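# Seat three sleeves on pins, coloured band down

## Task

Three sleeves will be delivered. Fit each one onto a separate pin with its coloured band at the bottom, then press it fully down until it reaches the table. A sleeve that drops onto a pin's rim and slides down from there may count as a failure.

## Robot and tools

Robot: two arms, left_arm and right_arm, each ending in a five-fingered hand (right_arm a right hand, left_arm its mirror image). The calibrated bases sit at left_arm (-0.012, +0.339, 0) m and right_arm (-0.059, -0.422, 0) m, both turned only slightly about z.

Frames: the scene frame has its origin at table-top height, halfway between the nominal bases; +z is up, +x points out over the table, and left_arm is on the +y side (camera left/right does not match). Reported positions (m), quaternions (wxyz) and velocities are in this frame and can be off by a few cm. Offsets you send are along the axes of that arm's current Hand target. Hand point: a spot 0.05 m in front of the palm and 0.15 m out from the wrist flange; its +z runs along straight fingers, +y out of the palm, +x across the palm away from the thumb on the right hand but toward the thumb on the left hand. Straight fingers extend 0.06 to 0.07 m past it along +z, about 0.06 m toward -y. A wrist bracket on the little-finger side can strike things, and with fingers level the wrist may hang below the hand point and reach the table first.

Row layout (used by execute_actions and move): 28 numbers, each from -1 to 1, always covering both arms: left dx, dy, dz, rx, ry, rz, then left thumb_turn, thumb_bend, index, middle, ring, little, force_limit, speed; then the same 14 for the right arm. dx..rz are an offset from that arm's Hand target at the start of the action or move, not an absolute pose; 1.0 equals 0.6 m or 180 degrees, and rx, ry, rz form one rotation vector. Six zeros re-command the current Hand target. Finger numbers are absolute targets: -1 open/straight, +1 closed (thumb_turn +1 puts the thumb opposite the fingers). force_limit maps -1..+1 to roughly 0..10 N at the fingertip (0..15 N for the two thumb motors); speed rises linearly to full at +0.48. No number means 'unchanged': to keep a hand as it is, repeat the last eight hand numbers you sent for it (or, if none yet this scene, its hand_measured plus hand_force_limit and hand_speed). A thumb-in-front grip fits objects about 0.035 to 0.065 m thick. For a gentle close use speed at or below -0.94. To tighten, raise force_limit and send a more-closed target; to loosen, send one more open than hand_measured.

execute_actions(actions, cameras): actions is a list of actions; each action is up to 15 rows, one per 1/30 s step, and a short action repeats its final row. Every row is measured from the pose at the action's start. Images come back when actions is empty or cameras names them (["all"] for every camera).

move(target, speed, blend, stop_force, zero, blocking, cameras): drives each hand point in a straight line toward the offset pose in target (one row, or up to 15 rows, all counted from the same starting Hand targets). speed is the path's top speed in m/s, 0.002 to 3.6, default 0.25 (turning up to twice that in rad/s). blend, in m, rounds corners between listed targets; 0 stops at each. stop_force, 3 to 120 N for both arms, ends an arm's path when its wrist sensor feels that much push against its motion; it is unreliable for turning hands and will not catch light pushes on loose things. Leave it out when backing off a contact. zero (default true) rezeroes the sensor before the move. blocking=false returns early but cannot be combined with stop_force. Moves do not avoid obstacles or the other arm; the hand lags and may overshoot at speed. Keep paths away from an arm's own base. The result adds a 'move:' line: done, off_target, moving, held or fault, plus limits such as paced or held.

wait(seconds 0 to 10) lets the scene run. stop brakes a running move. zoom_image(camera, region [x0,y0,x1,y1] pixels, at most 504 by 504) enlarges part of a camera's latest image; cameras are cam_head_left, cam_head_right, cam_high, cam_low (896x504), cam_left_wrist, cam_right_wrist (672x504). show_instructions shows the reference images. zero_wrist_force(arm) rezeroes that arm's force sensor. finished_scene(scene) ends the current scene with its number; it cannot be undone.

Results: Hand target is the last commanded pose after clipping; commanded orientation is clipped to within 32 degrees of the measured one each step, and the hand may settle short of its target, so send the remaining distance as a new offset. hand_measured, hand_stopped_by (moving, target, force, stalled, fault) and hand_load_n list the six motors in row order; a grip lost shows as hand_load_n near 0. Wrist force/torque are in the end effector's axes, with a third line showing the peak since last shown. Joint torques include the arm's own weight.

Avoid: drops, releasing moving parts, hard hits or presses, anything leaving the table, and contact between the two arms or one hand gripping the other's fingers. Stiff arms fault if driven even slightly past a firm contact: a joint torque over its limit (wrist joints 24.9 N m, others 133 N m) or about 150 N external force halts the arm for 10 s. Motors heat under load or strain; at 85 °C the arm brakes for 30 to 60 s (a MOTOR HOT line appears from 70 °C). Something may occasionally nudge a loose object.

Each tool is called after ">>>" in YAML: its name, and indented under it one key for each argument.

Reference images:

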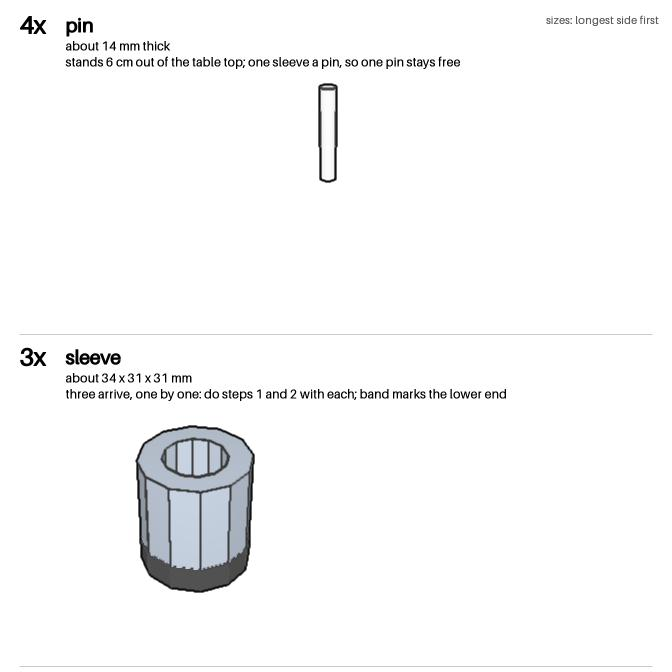

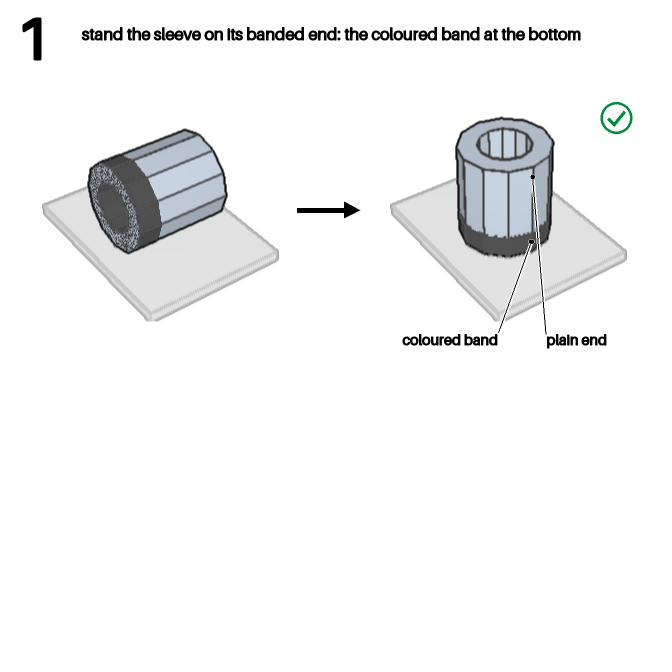

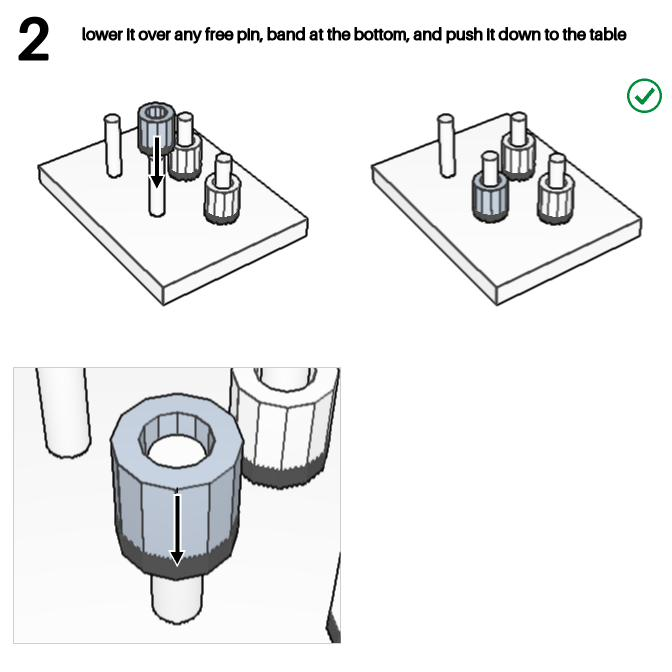

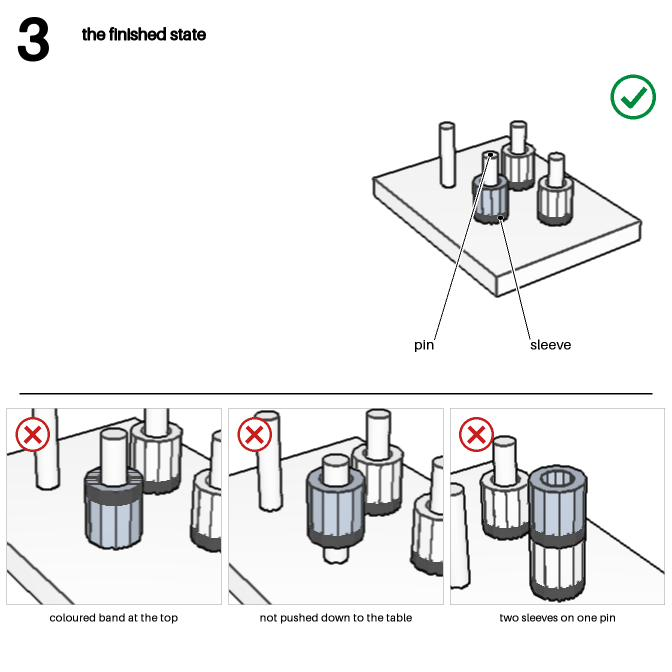

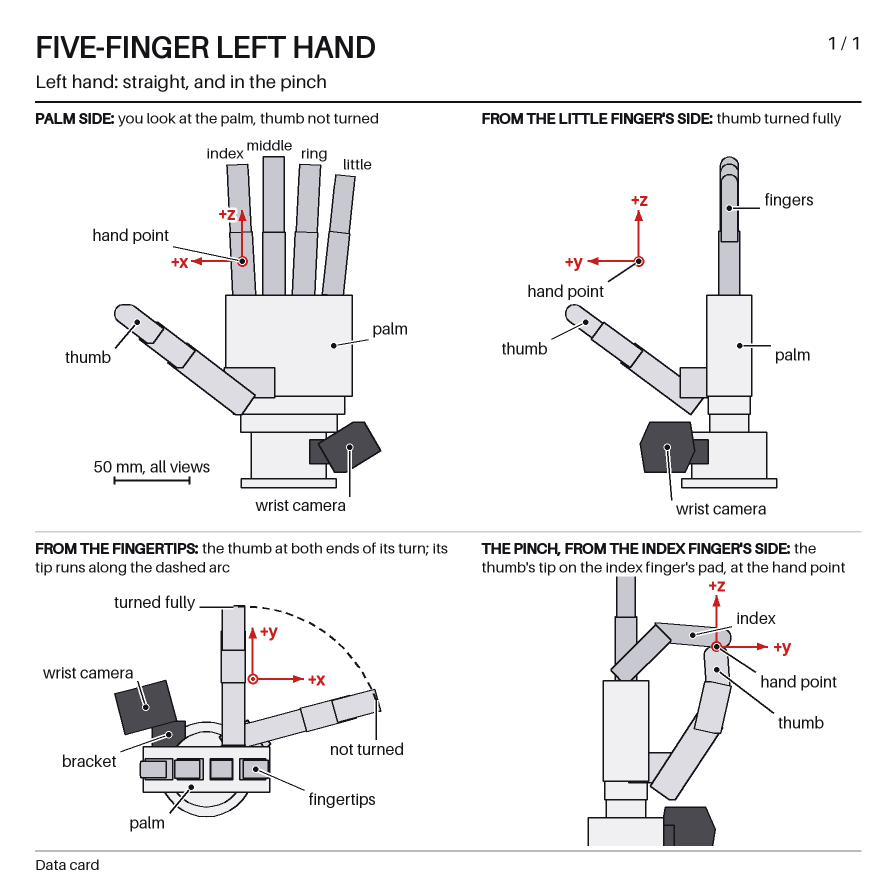

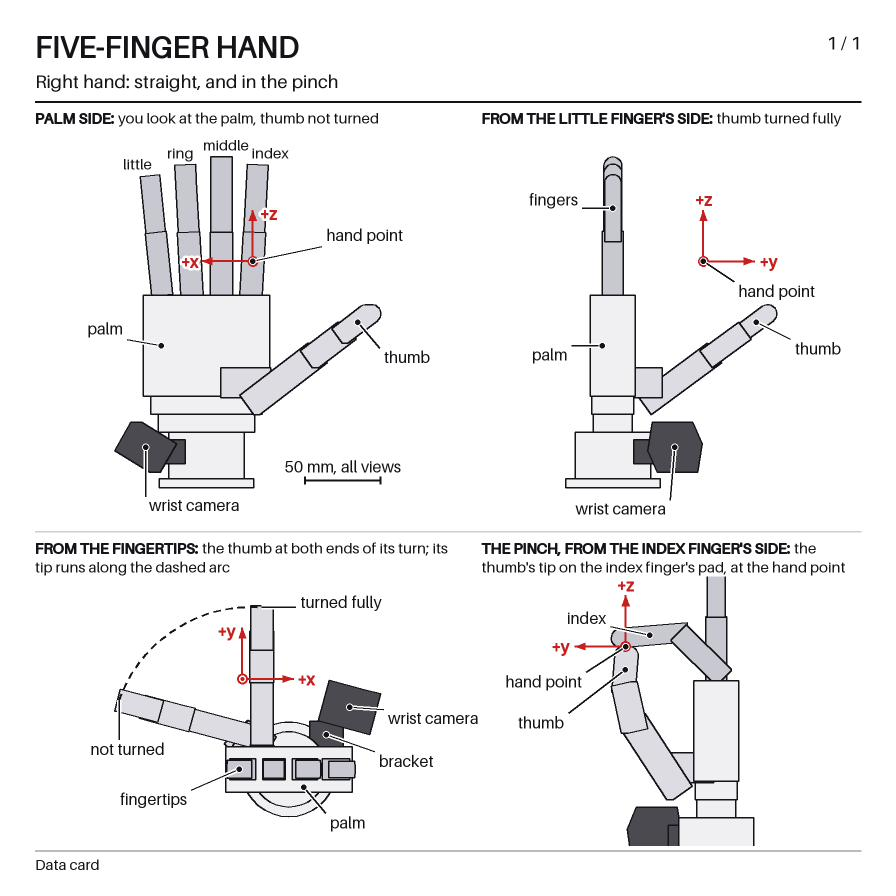

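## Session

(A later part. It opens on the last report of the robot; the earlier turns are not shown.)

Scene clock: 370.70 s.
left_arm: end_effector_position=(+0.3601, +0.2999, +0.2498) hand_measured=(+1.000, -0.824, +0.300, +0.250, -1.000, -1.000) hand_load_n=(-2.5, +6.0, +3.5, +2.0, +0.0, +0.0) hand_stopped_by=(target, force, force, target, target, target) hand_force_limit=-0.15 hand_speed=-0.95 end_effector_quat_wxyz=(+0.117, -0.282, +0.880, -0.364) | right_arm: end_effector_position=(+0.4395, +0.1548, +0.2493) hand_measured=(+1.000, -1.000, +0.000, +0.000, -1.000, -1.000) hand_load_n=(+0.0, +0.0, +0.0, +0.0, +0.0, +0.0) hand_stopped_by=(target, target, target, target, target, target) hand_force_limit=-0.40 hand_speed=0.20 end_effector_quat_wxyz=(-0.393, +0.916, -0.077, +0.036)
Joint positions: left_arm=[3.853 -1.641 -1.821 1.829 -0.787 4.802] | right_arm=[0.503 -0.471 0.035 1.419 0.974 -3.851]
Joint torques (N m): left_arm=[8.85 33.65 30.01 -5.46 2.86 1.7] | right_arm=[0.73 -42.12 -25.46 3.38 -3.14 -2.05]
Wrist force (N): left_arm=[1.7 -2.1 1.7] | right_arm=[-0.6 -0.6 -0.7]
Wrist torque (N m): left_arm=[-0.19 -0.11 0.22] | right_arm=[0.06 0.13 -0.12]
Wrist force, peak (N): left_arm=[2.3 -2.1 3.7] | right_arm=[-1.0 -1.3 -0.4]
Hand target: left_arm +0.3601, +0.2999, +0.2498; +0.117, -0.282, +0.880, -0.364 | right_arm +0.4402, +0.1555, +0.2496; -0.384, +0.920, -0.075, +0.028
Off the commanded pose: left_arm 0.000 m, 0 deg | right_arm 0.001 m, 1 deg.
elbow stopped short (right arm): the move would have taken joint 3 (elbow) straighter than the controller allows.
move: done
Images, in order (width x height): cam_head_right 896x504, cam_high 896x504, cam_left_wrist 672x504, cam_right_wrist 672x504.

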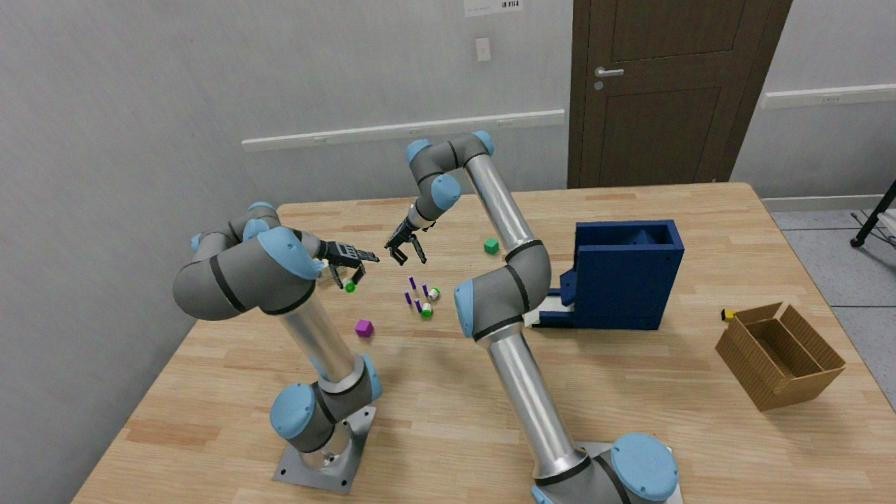

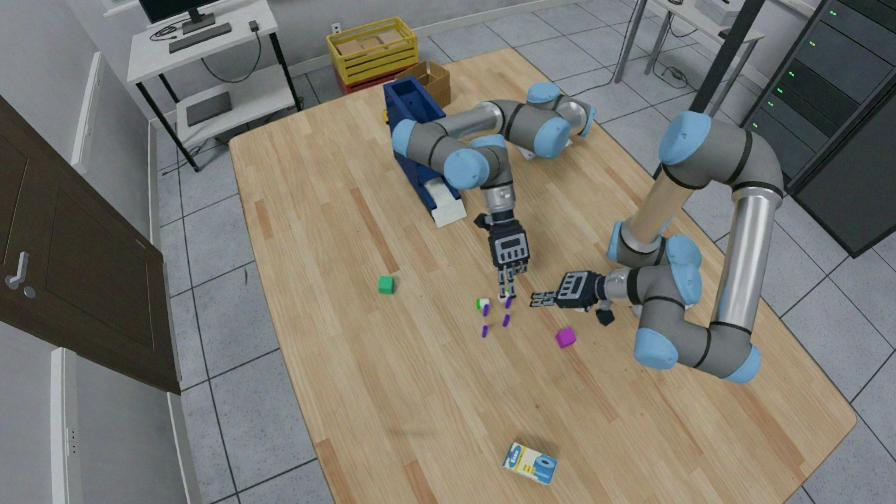

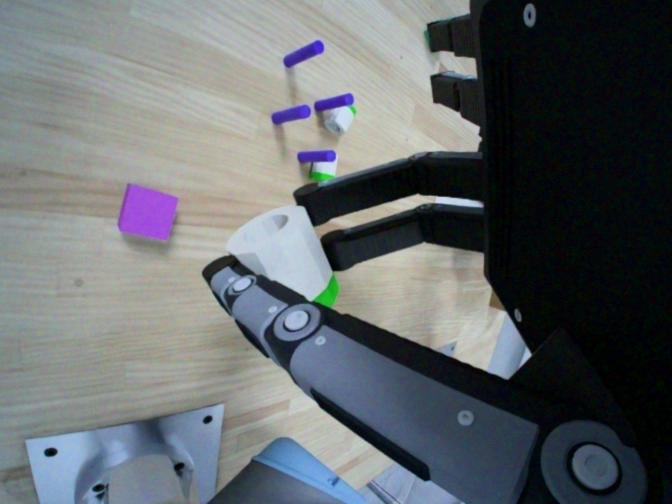

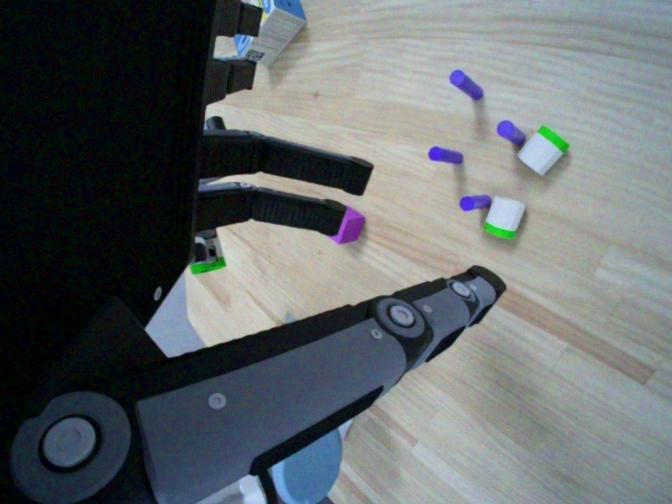

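>>> move:
  target:
    - [0, 0, 0, 0, 0, 0, 1, 0.1, 0.6, 0.25, -1, -1, -0.15, -0.95, 0.0613, 0.2143, 0.0308, -0.2513, -0.0184, -0.0491, 1, -1, -1, 1, 1, 1, -0.4, 0.2]
  cameras: ["cam_left_wrist", "cam_right_wrist", "cam_high", "cam_low"]
  speed: 0.4

Scene clock: 431.20 s.
left_arm: end_effector_position=(+0.3601, +0.2999, +0.2498) hand_measured=(+1.000, -0.824, +0.300, +0.250, -1.000, -1.000) hand_load_n=(-2.5, +6.0, +3.0, +2.0, +0.0, +0.0) hand_stopped_by=(target, force, force, target, target, target) hand_force_limit=-0.15 hand_speed=-0.95 end_effector_quat_wxyz=(+0.117, -0.282, +0.880, -0.364) | right_arm: end_effector_position=(+0.4626, +0.0723, +0.1444) hand_measured=(+1.000, -1.000, -1.000, +1.000, +1.000, +1.000) hand_load_n=(+0.0, +0.0, +0.0, +0.0, +0.0, +0.0) hand_stopped_by=(target, target, target, target, target, target) hand_force_limit=-0.40 hand_speed=0.20 end_effector_quat_wxyz=(-0.123, +0.984, +0.017, +0.130)
Joint positions: left_arm=[3.853 -1.641 -1.821 1.829 -0.787 4.802] | right_arm=[0.592 -0.358 0.035 1.538 1.509 -4.138]
Joint torques (N m): left_arm=[5.54 28.57 14.8 -5.24 2.92 0.75] | right_arm=[-4.67 -71.67 -15.17 -0.4 -2.61 0.41]
Wrist force (N): left_arm=[1.6 -2.1 1.8] | right_arm=[-0.1 -0.2 -0.8]
Wrist torque (N m): left_arm=[-0.20 -0.10 0.22] | right_arm=[0.09 0.11 0.11]
Wrist force, peak (N): left_arm=[1.7 -2.0 2.2] | right_arm=[-0.8 -1.1 -1.1]
Hand target: left_arm +0.3601, +0.2999, +0.2498; +0.117, -0.282, +0.880, -0.364 | right_arm +0.4637, +0.0734, +0.1451; +0.000, +1.000, +0.000, +0.000
Off the commanded pose: left_arm 0.000 m, 0 deg | right_arm 0.002 m, 21 deg.
elbow stopped short (right arm): the move would have taken joint 3 (elbow) straighter than the controller allows.
move: off_target (right_arm)
Images, in order (width x height): cam_high 896x504, cam_low 896x504, cam_left_wrist 672x504, cam_right_wrist 672x504.

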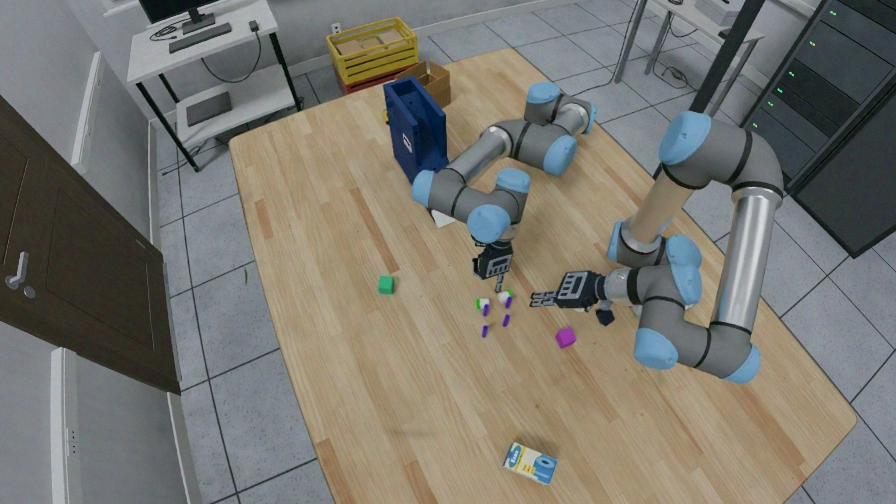

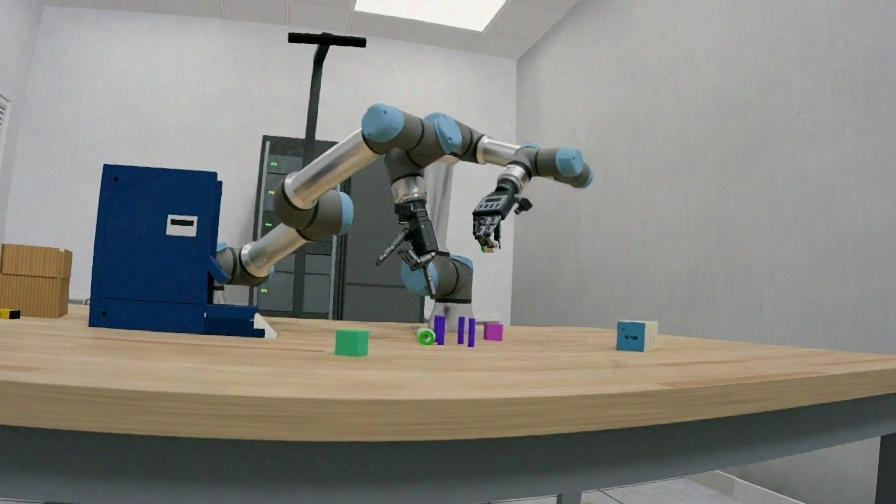

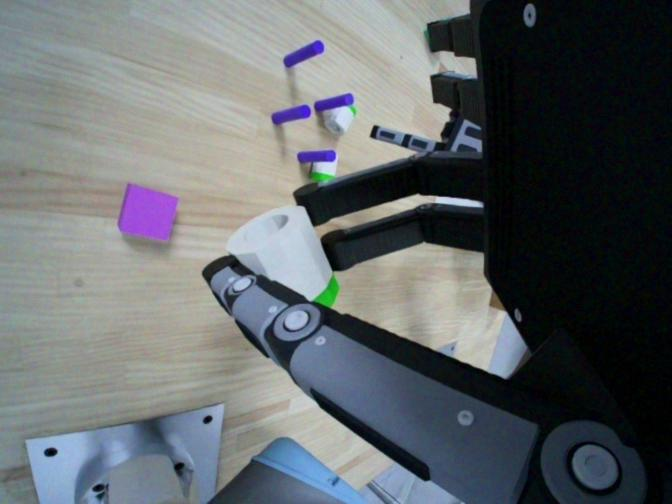

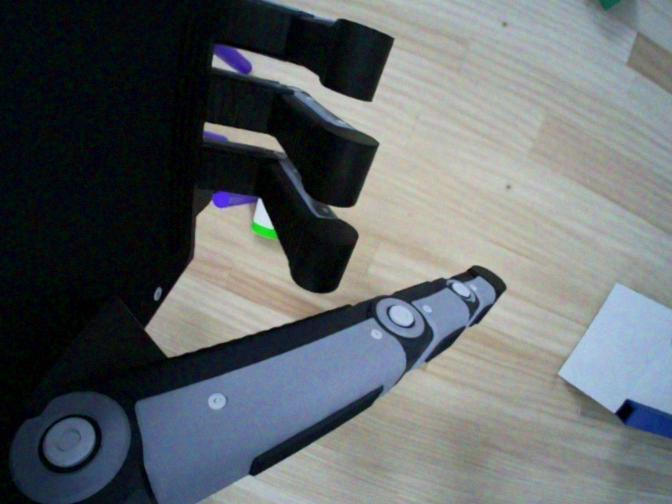

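>>> move:
  target:
    - [0, 0, 0, 0, 0, 0, 1, 0.1, 0.6, 0.25, -1, -1, -0.15, -0.95, 0, 0.0467, 0.1083, 0.25, 0, 0, -1, -1, -1, 1, 1, 1, -0.4, 0.2]
  cameras: ["cam_left_wrist", "cam_right_wrist", "cam_low"]
  speed: 0.3

Scene clock: 441.00 s.
left_arm: end_effector_position=(+0.3601, +0.2999, +0.2498) hand_measured=(+1.000, -0.824, +0.300, +0.250, -1.000, -1.000) hand_load_n=(-2.5, +6.5, +3.5, +2.0, +0.0, +0.0) hand_stopped_by=(target, force, force, target, target, target) hand_force_limit=-0.15 hand_speed=-0.95 end_effector_quat_wxyz=(+0.117, -0.282, +0.880, -0.364) | right_arm: end_effector_position=(+0.4637, +0.0453, +0.0800) hand_measured=(-1.000, -1.000, -1.000, +1.000, +1.000, +1.000) hand_load_n=(-0.5, +0.0, +0.0, +0.0, +0.0, +0.5) hand_stopped_by=(target, target, target, target, target, target) hand_force_limit=-0.40 hand_speed=0.20 end_effector_quat_wxyz=(-0.382, +0.924, +0.000, +0.000)
Joint positions: left_arm=[3.853 -1.641 -1.821 1.829 -0.787 4.802] | right_arm=[0.328 -0.63 0.841 1.044 0.84 -4.258]
Joint torques (N m): left_arm=[4.73 27.77 12.6 -5.06 2.55 0.71] | right_arm=[-4.47 -66.31 -15.73 3.11 -3.54 1.84]
Wrist force (N): left_arm=[1.6 -2.1 1.6] | right_arm=[0.0 -0.4 -1.3]
Wrist torque (N m): left_arm=[-0.18 -0.10 0.22] | right_arm=[0.10 0.10 -0.06]
Wrist force, peak (N): left_arm=[1.6 -2.0 2.0] | right_arm=[-0.6 -1.1 -1.3]
Hand target: left_arm +0.3601, +0.2999, +0.2498; +0.117, -0.282, +0.880, -0.364 | right_arm +0.4637, +0.0453, +0.0801; -0.382, +0.924, +0.000, +0.000
Off the commanded pose: left_arm 0.000 m, 0 deg | right_arm 0.000 m, 0 deg.
move: done
Images, in order (width x height): cam_low 896x504, cam_left_wrist 672x504, cam_right_wrist 672x504.

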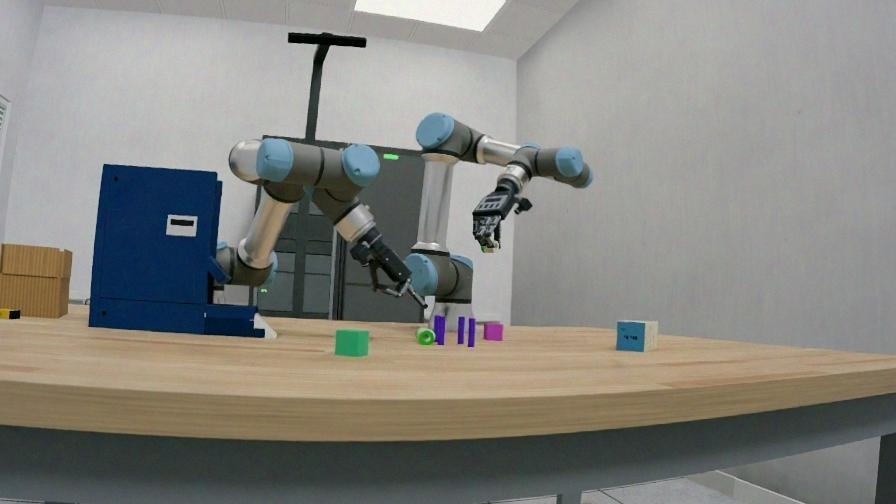

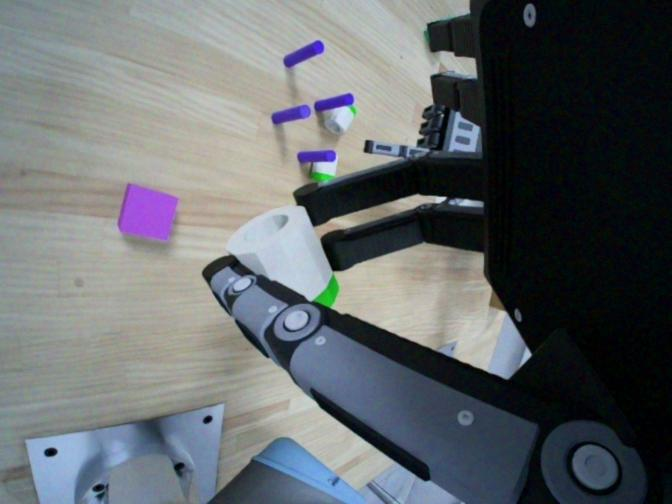

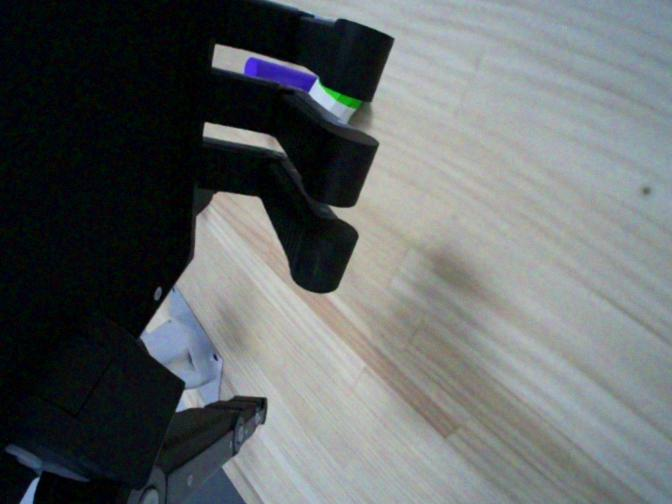

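>>> move:
  target:
    - [0, 0, 0, 0, 0, 0, 1, 0.1, 0.6, 0.25, -1, -1, -0.15, -0.95, 0, 0.0412, 0.0412, 0, 0, 0, -1, -1, -1, 1, 1, 1, -0.4, 0.2]
  cameras: ["cam_left_wrist", "cam_high", "cam_low", "cam_head_left"]
  speed: 0.1

>>> zoom_image:
  camera: "cam_high"
  region: [440, 230, 580, 350]

>>> zoom_image:
  camera: "cam_low"
  region: [350, 270, 500, 360]

>>> zoom_image:
  camera: "cam_left_wrist"
  region: [230, 20, 430, 200]

Scene clock: 452.83 s.
left_arm: end_effector_position=(+0.3601, +0.2999, +0.2498) hand_measured=(+1.000, -0.824, +0.300, +0.250, -1.000, -1.000) hand_load_n=(-2.5, +6.0, +3.5, +2.0, +0.0, +0.0) hand_stopped_by=(target, force, force, target, target, target) hand_force_limit=-0.15 hand_speed=-0.95 end_effector_quat_wxyz=(+0.117, -0.282, +0.880, -0.364) | right_arm: end_effector_position=(+0.4637, +0.0453, +0.0450) hand_measured=(-1.000, -1.000, -1.000, +1.000, +1.000, +1.000) hand_load_n=(+0.0, +0.0, +0.0, +0.0, +0.0, +0.0) hand_stopped_by=(target, target, target, target, target, target) hand_force_limit=-0.40 hand_speed=0.20 end_effector_quat_wxyz=(-0.382, +0.924, +0.000, +0.000)
Joint positions: left_arm=[3.853 -1.641 -1.821 1.829 -0.787 4.802] | right_arm=[0.328 -0.603 0.883 0.976 0.839 -4.259]
Joint torques (N m): left_arm=[5.21 25.52 10.94 -5.11 2.31 0.44] | right_arm=[-4.8 -66.61 -25.19 3.9 -3.25 1.75]
Wrist force (N): left_arm=[1.7 -2.1 1.6] | right_arm=[-0.3 -0.6 -1.3]
Wrist torque (N m): left_arm=[-0.18 -0.12 0.22] | right_arm=[0.10 0.14 -0.08]
Wrist force, peak (N): left_arm=[1.6 -2.0 2.1] | right_arm=[0.0 -1.5 -1.7]
Hand target: left_arm +0.3601, +0.2999, +0.2498; +0.117, -0.282, +0.880, -0.364 | right_arm +0.4637, +0.0453, +0.0451; -0.382, +0.924, +0.000, +0.000
Off the commanded pose: left_arm 0.000 m, 0 deg | right_arm 0.000 m, 0 deg.
move: done
Images, in order (width x height): cam_head_left 896x504, cam_high 896x504, cam_low 896x504, cam_left_wrist 672x504.

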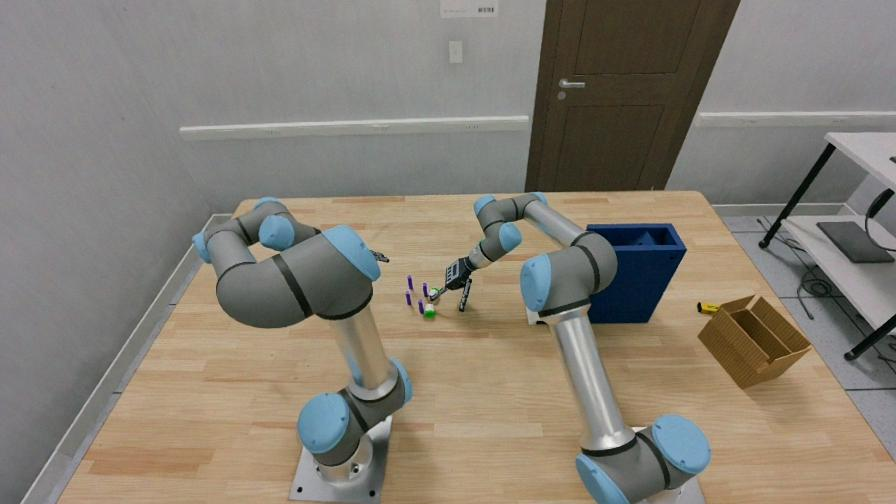

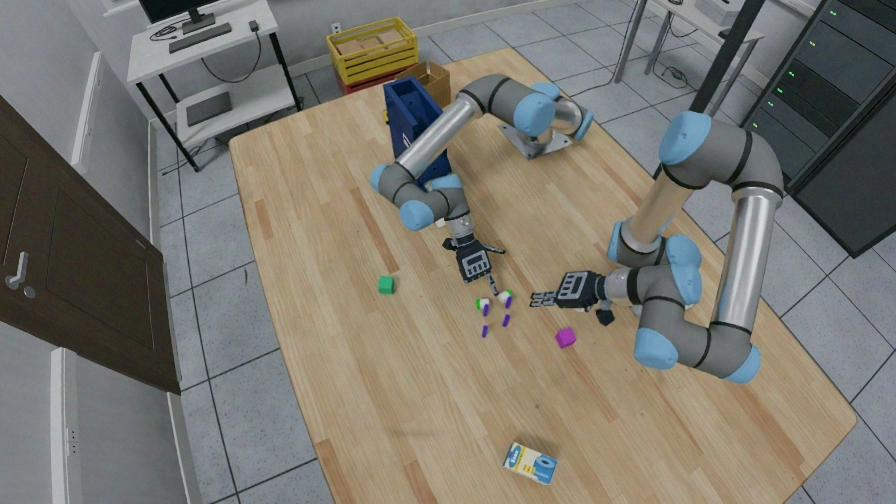

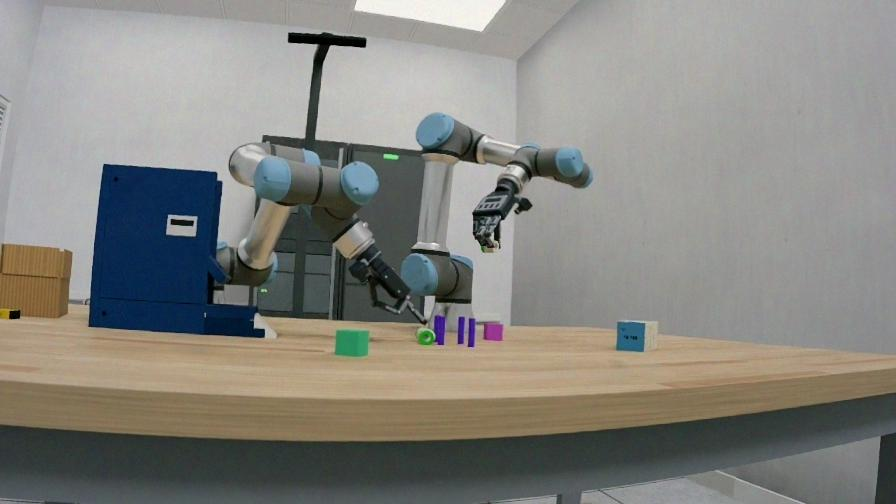

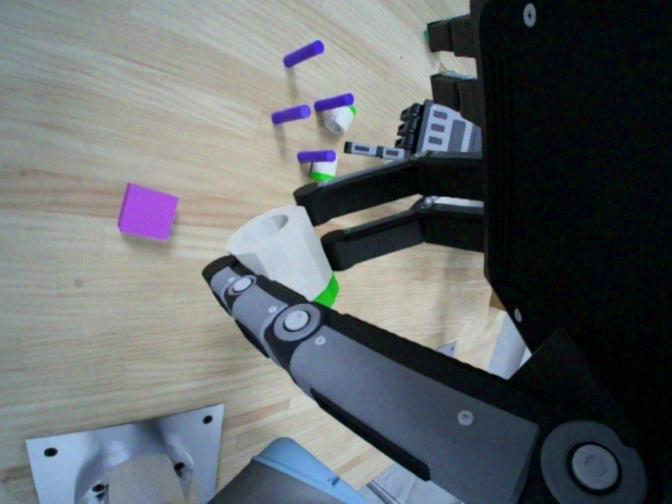

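Scaled by 3.600 from the camera's 896x504 image, which has a finer 1280x720 frame.

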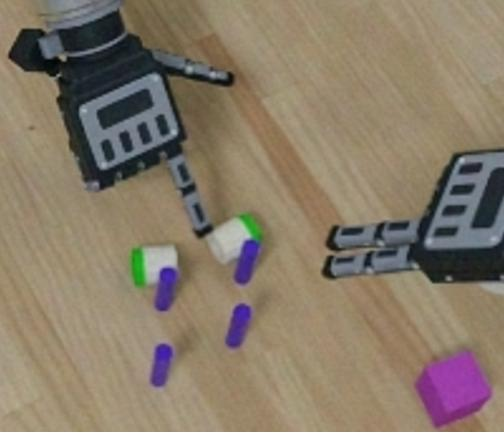

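Scaled by 3.360 from the camera's 896x504 image, which has a finer 1280x720 frame.

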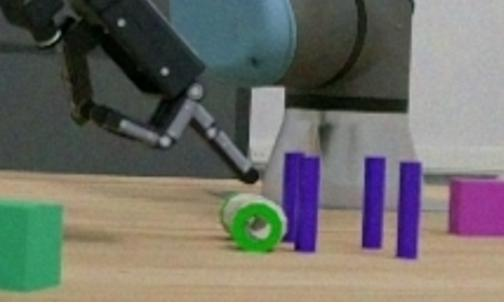

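Scaled by 2.520 from the camera's 672x504 image, which has a finer 960x720 frame.

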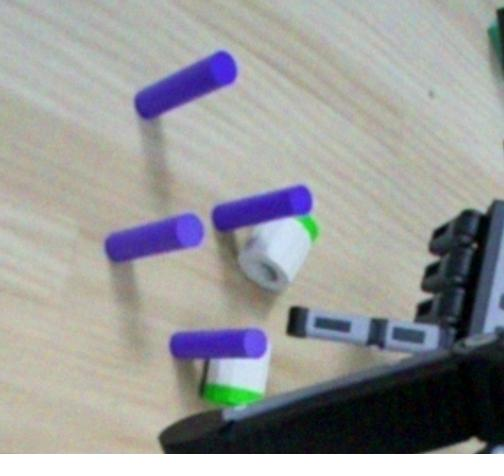

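>>> move:
  target:
    - [0, 0, 0, 0, 0, 0, 1, 0.1, 0.6, 0.25, -1, -1, -0.15, -0.95, 0, 0.0318, 0.0318, 0, 0, 0, -1, -1, -1, 1, 1, 1, -0.4, 0.2]
  cameras: ["cam_high", "cam_low"]
  speed: 0.05
  stop_force: 5

>>> zoom_image:
  camera: "cam_high"
  region: [440, 230, 580, 350]

>>> zoom_image:
  camera: "cam_low"
  region: [350, 270, 500, 360]

Scene clock: 458.57 s.
left_arm: end_effector_position=(+0.3601, +0.2999, +0.2498) hand_measured=(+1.000, -0.824, +0.300, +0.250, -1.000, -1.000) hand_load_n=(-2.5, +6.5, +3.5, +2.0, +0.0, +0.0) hand_stopped_by=(target, force, force, target, target, target) hand_force_limit=-0.15 hand_speed=-0.95 end_effector_quat_wxyz=(+0.117, -0.282, +0.880, -0.364) | right_arm: end_effector_position=(+0.4638, +0.0453, +0.0181) hand_measured=(-1.000, -1.000, -1.000, +1.000, +1.000, +1.000) hand_load_n=(+0.0, +0.0, +0.0, +0.0, +0.0, +0.0) hand_stopped_by=(target, target, target, target, target, target) hand_force_limit=-0.40 hand_speed=0.20 end_effector_quat_wxyz=(-0.382, +0.924, +0.000, +0.000)
Joint positions: left_arm=[3.853 -1.641 -1.821 1.829 -0.787 4.802] | right_arm=[0.328 -0.579 0.908 0.927 0.839 -4.258]
Joint torques (N m): left_arm=[3.5 26.57 8.2 -5.02 2.37 0.39] | right_arm=[-5.31 -67.4 -25.2 3.97 -3.43 -1.74]
Wrist force (N): left_arm=[1.6 -1.9 1.7] | right_arm=[-0.2 -0.6 -1.0]
Wrist torque (N m): left_arm=[-0.16 -0.09 0.21] | right_arm=[0.09 0.13 -0.07]
Wrist force, peak (N): left_arm=[1.7 -2.1 1.9] | right_arm=[-0.3 -1.1 -1.5]
Hand target: left_arm +0.3601, +0.2999, +0.2498; +0.117, -0.282, +0.880, -0.364 | right_arm +0.4638, +0.0453, +0.0181; -0.382, +0.924, +0.000, +0.000
Off the commanded pose: left_arm 0.000 m, 0 deg | right_arm 0.000 m, 0 deg.
move: done
Images, in order (width x height): cam_high 896x504, cam_low 896x504.

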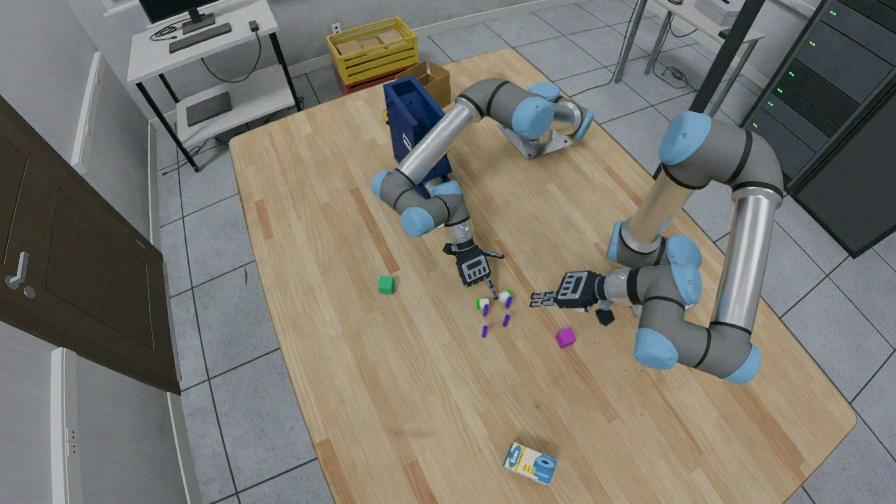

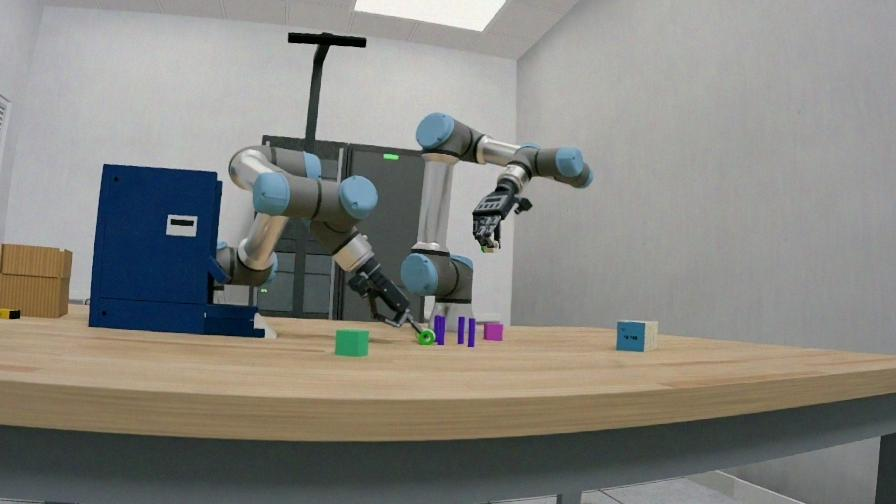

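Scaled by 3.600 from the camera's 896x504 image, which has a finer 1280x720 frame.

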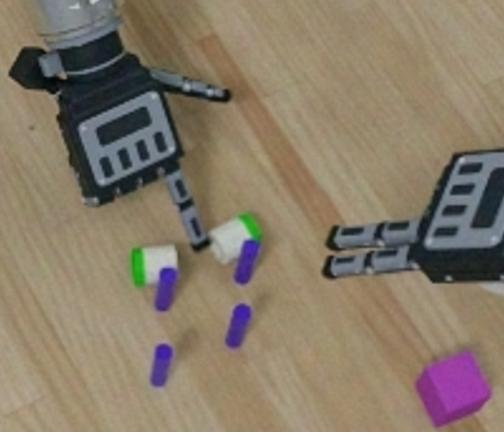

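Scaled by 3.360 from the camera's 896x504 image, which has a finer 1280x720 frame.

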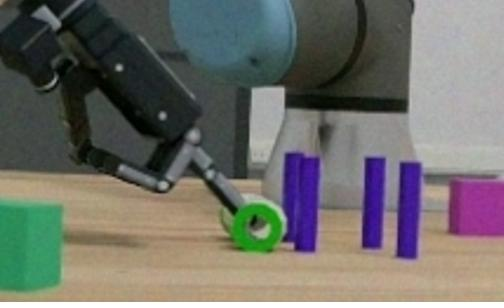

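>>> move:
  target:
    - [0, 0, 0, 0, 0, 0, 1, 0.1, 0.6, 0.25, -1, -1, -0.15, -0.95, -0.0767, 0, 0, 0, 0, 0, -1, -1, -1, 1, 1, 1, -0.4, 0.2]
  cameras: ["cam_high", "cam_left_wrist"]
  speed: 0.06
  stop_force: 8

>>> zoom_image:
  camera: "cam_high"
  region: [440, 230, 580, 350]

Scene clock: 466.43 s.
left_arm: end_effector_position=(+0.3601, +0.2999, +0.2498) hand_measured=(+1.000, -0.824, +0.300, +0.250, -1.000, -1.000) hand_load_n=(-2.5, +6.0, +3.0, +2.0, +0.0, +0.0) hand_stopped_by=(target, force, force, target, target, target) hand_force_limit=-0.15 hand_speed=-0.95 end_effector_quat_wxyz=(+0.117, -0.282, +0.880, -0.364) | right_arm: end_effector_position=(+0.4177, +0.0453, +0.0181) hand_measured=(-1.000, -1.000, -1.000, +1.000, +1.000, +1.000) hand_load_n=(+0.0, +0.0, -0.5, +0.0, +0.0, +0.0) hand_stopped_by=(target, target, target, target, target, target) hand_force_limit=-0.40 hand_speed=0.20 end_effector_quat_wxyz=(-0.382, +0.924, +0.000, +0.000)
Joint positions: left_arm=[3.853 -1.641 -1.821 1.829 -0.787 4.802] | right_arm=[0.353 -0.686 1.11 0.81 0.848 -4.226]
Joint torques (N m): left_arm=[3.64 25.44 7.33 -5.11 2.48 0.34] | right_arm=[-7.73 -37.22 -10.66 2.66 -3.53 -2.17]
Wrist force (N): left_arm=[1.5 -1.7 2.1] | right_arm=[-0.4 -0.4 -1.2]
Wrist torque (N m): left_arm=[-0.17 -0.08 0.21] | right_arm=[0.10 0.18 -0.09]
Wrist force, peak (N): left_arm=[1.7 -1.9 2.1] | right_arm=[-0.6 -0.6 -1.4]
Hand target: left_arm +0.3601, +0.2999, +0.2498; +0.117, -0.282, +0.880, -0.364 | right_arm +0.4177, +0.0453, +0.0181; -0.382, +0.924, +0.000, +0.000
Off the commanded pose: left_arm 0.000 m, 0 deg | right_arm 0.000 m, 0 deg.
move: done
Images, in order (width x height): cam_high 896x504, cam_left_wrist 672x504.

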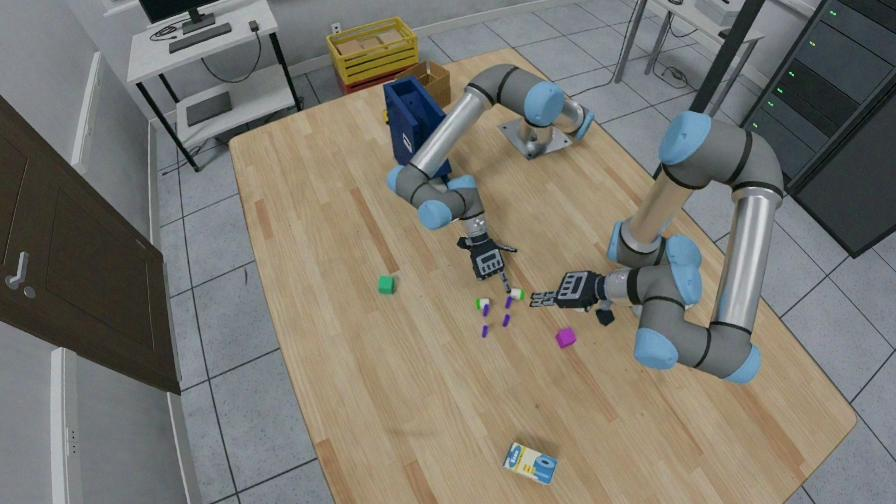

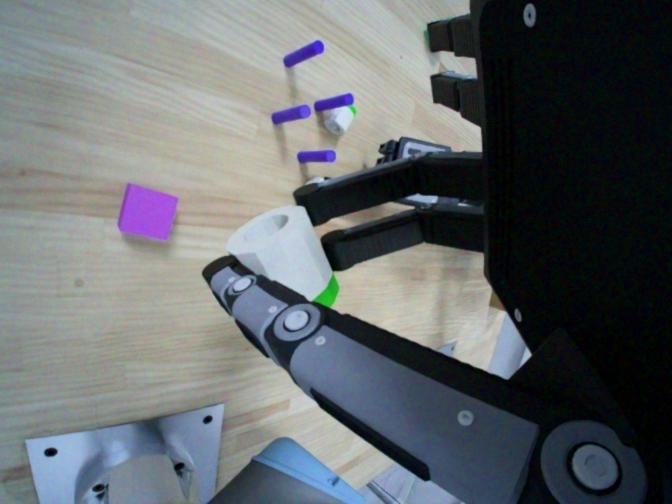

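Scaled by 3.600 from the camera's 896x504 image, which has a finer 1280x720 frame.

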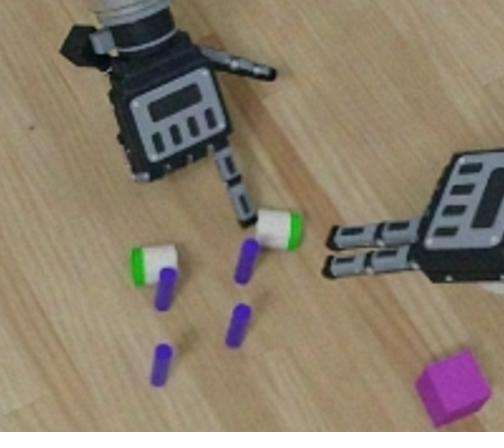

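>>> move:
  target:
    - [0, 0, 0, 0, 0, 0, 1, 0.1, 0.6, 0.25, -1, -1, -0.15, -0.95, 0, -0.1791, -0.1791, 0, 0, 0, -1, -1, -1, 1, 1, 1, -0.4, 0.2]
    - [0, 0, 0, 0, 0, 0, 1, 0.1, 0.6, 0.25, -1, -1, -0.15, -0.95, -0.0253, -0.3155, -0.0428, 0, 0.1186, 0.1186, 1, -1, 0, 0, -1, -1, -0.4, 0.2]
  cameras: ["cam_right_wrist", "cam_high"]
  speed: 0.3
  blend: [0.02, 0]

>>> zoom_image:
  camera: "cam_right_wrist"
  region: [380, 80, 640, 300]

Scene clock: 481.57 s.
left_arm: end_effector_position=(+0.3601, +0.2999, +0.2498) hand_measured=(+1.000, -0.824, +0.300, +0.250, -1.000, -1.000) hand_load_n=(-2.5, +6.0, +3.5, +2.0, +0.0, +0.0) hand_stopped_by=(target, force, force, target, target, target) hand_force_limit=-0.15 hand_speed=-0.95 end_effector_quat_wxyz=(+0.117, -0.282, +0.880, -0.364) | right_arm: end_effector_position=(+0.4024, +0.1610, +0.1701) hand_measured=(+1.000, -1.000, +0.000, +0.000, -1.000, -1.000) hand_load_n=(+0.0, +0.0, +0.0, +0.0, +0.0, +0.0) hand_stopped_by=(target, target, target, target, target, target) hand_force_limit=-0.40 hand_speed=0.20 end_effector_quat_wxyz=(-0.369, +0.892, -0.240, +0.100)
Joint positions: left_arm=[3.853 -1.641 -1.821 1.829 -0.787 4.802] | right_arm=[0.597 -0.837 0.893 0.78 1.264 -3.465]
Joint torques (N m): left_arm=[2.18 24.34 7.75 -4.89 2.37 0.11] | right_arm=[4.73 -61.95 -14.67 -0.94 2.16 2.01]
Wrist force (N): left_arm=[1.4 -2.0 1.8] | right_arm=[-0.7 -0.4 -1.2]
Wrist torque (N m): left_arm=[-0.18 -0.08 0.21] | right_arm=[0.11 0.18 0.03]
Wrist force, peak (N): left_arm=[1.7 -2.0 2.0] | right_arm=[-0.7 -1.5 -3.0]
Hand target: left_arm +0.3601, +0.2999, +0.2498; +0.117, -0.282, +0.880, -0.364 | right_arm +0.4024, +0.1610, +0.1701; -0.369, +0.892, -0.240, +0.100
Off the commanded pose: left_arm 0.000 m, 0 deg | right_arm 0.000 m, 0 deg.
move: done
Images, in order (width x height): cam_high 896x504, cam_right_wrist 672x504.

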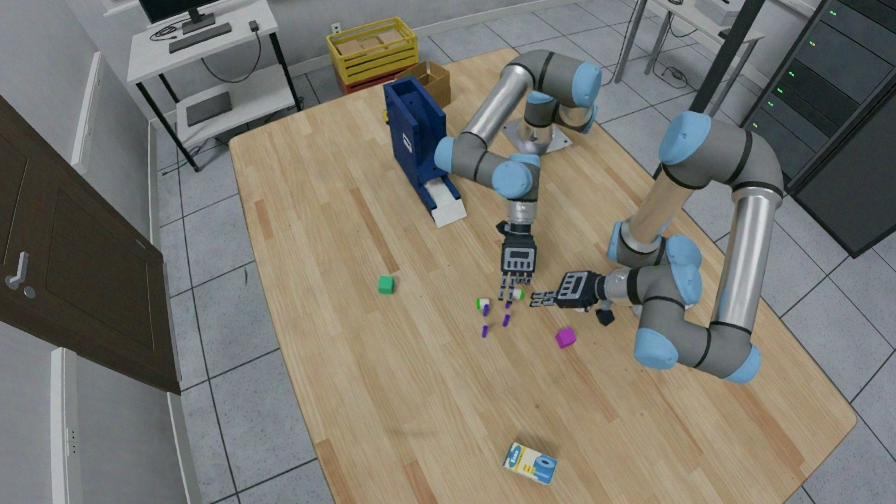

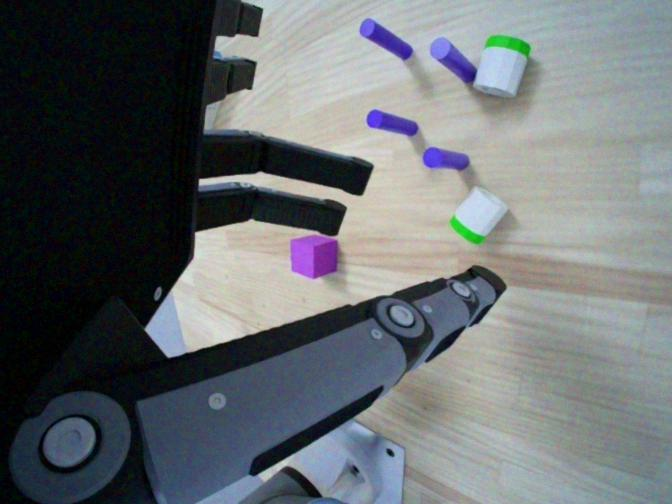

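Scaled by 1.938 from the camera's 672x504 image, which has a finer 960x720 frame.

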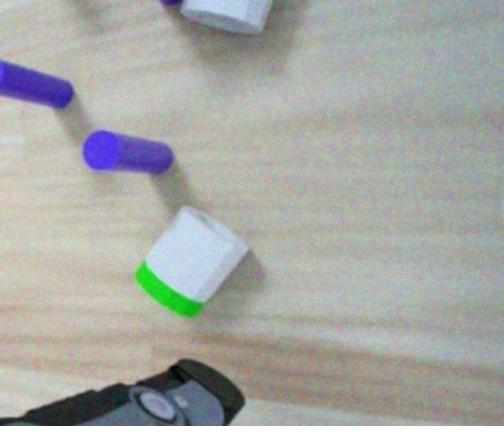

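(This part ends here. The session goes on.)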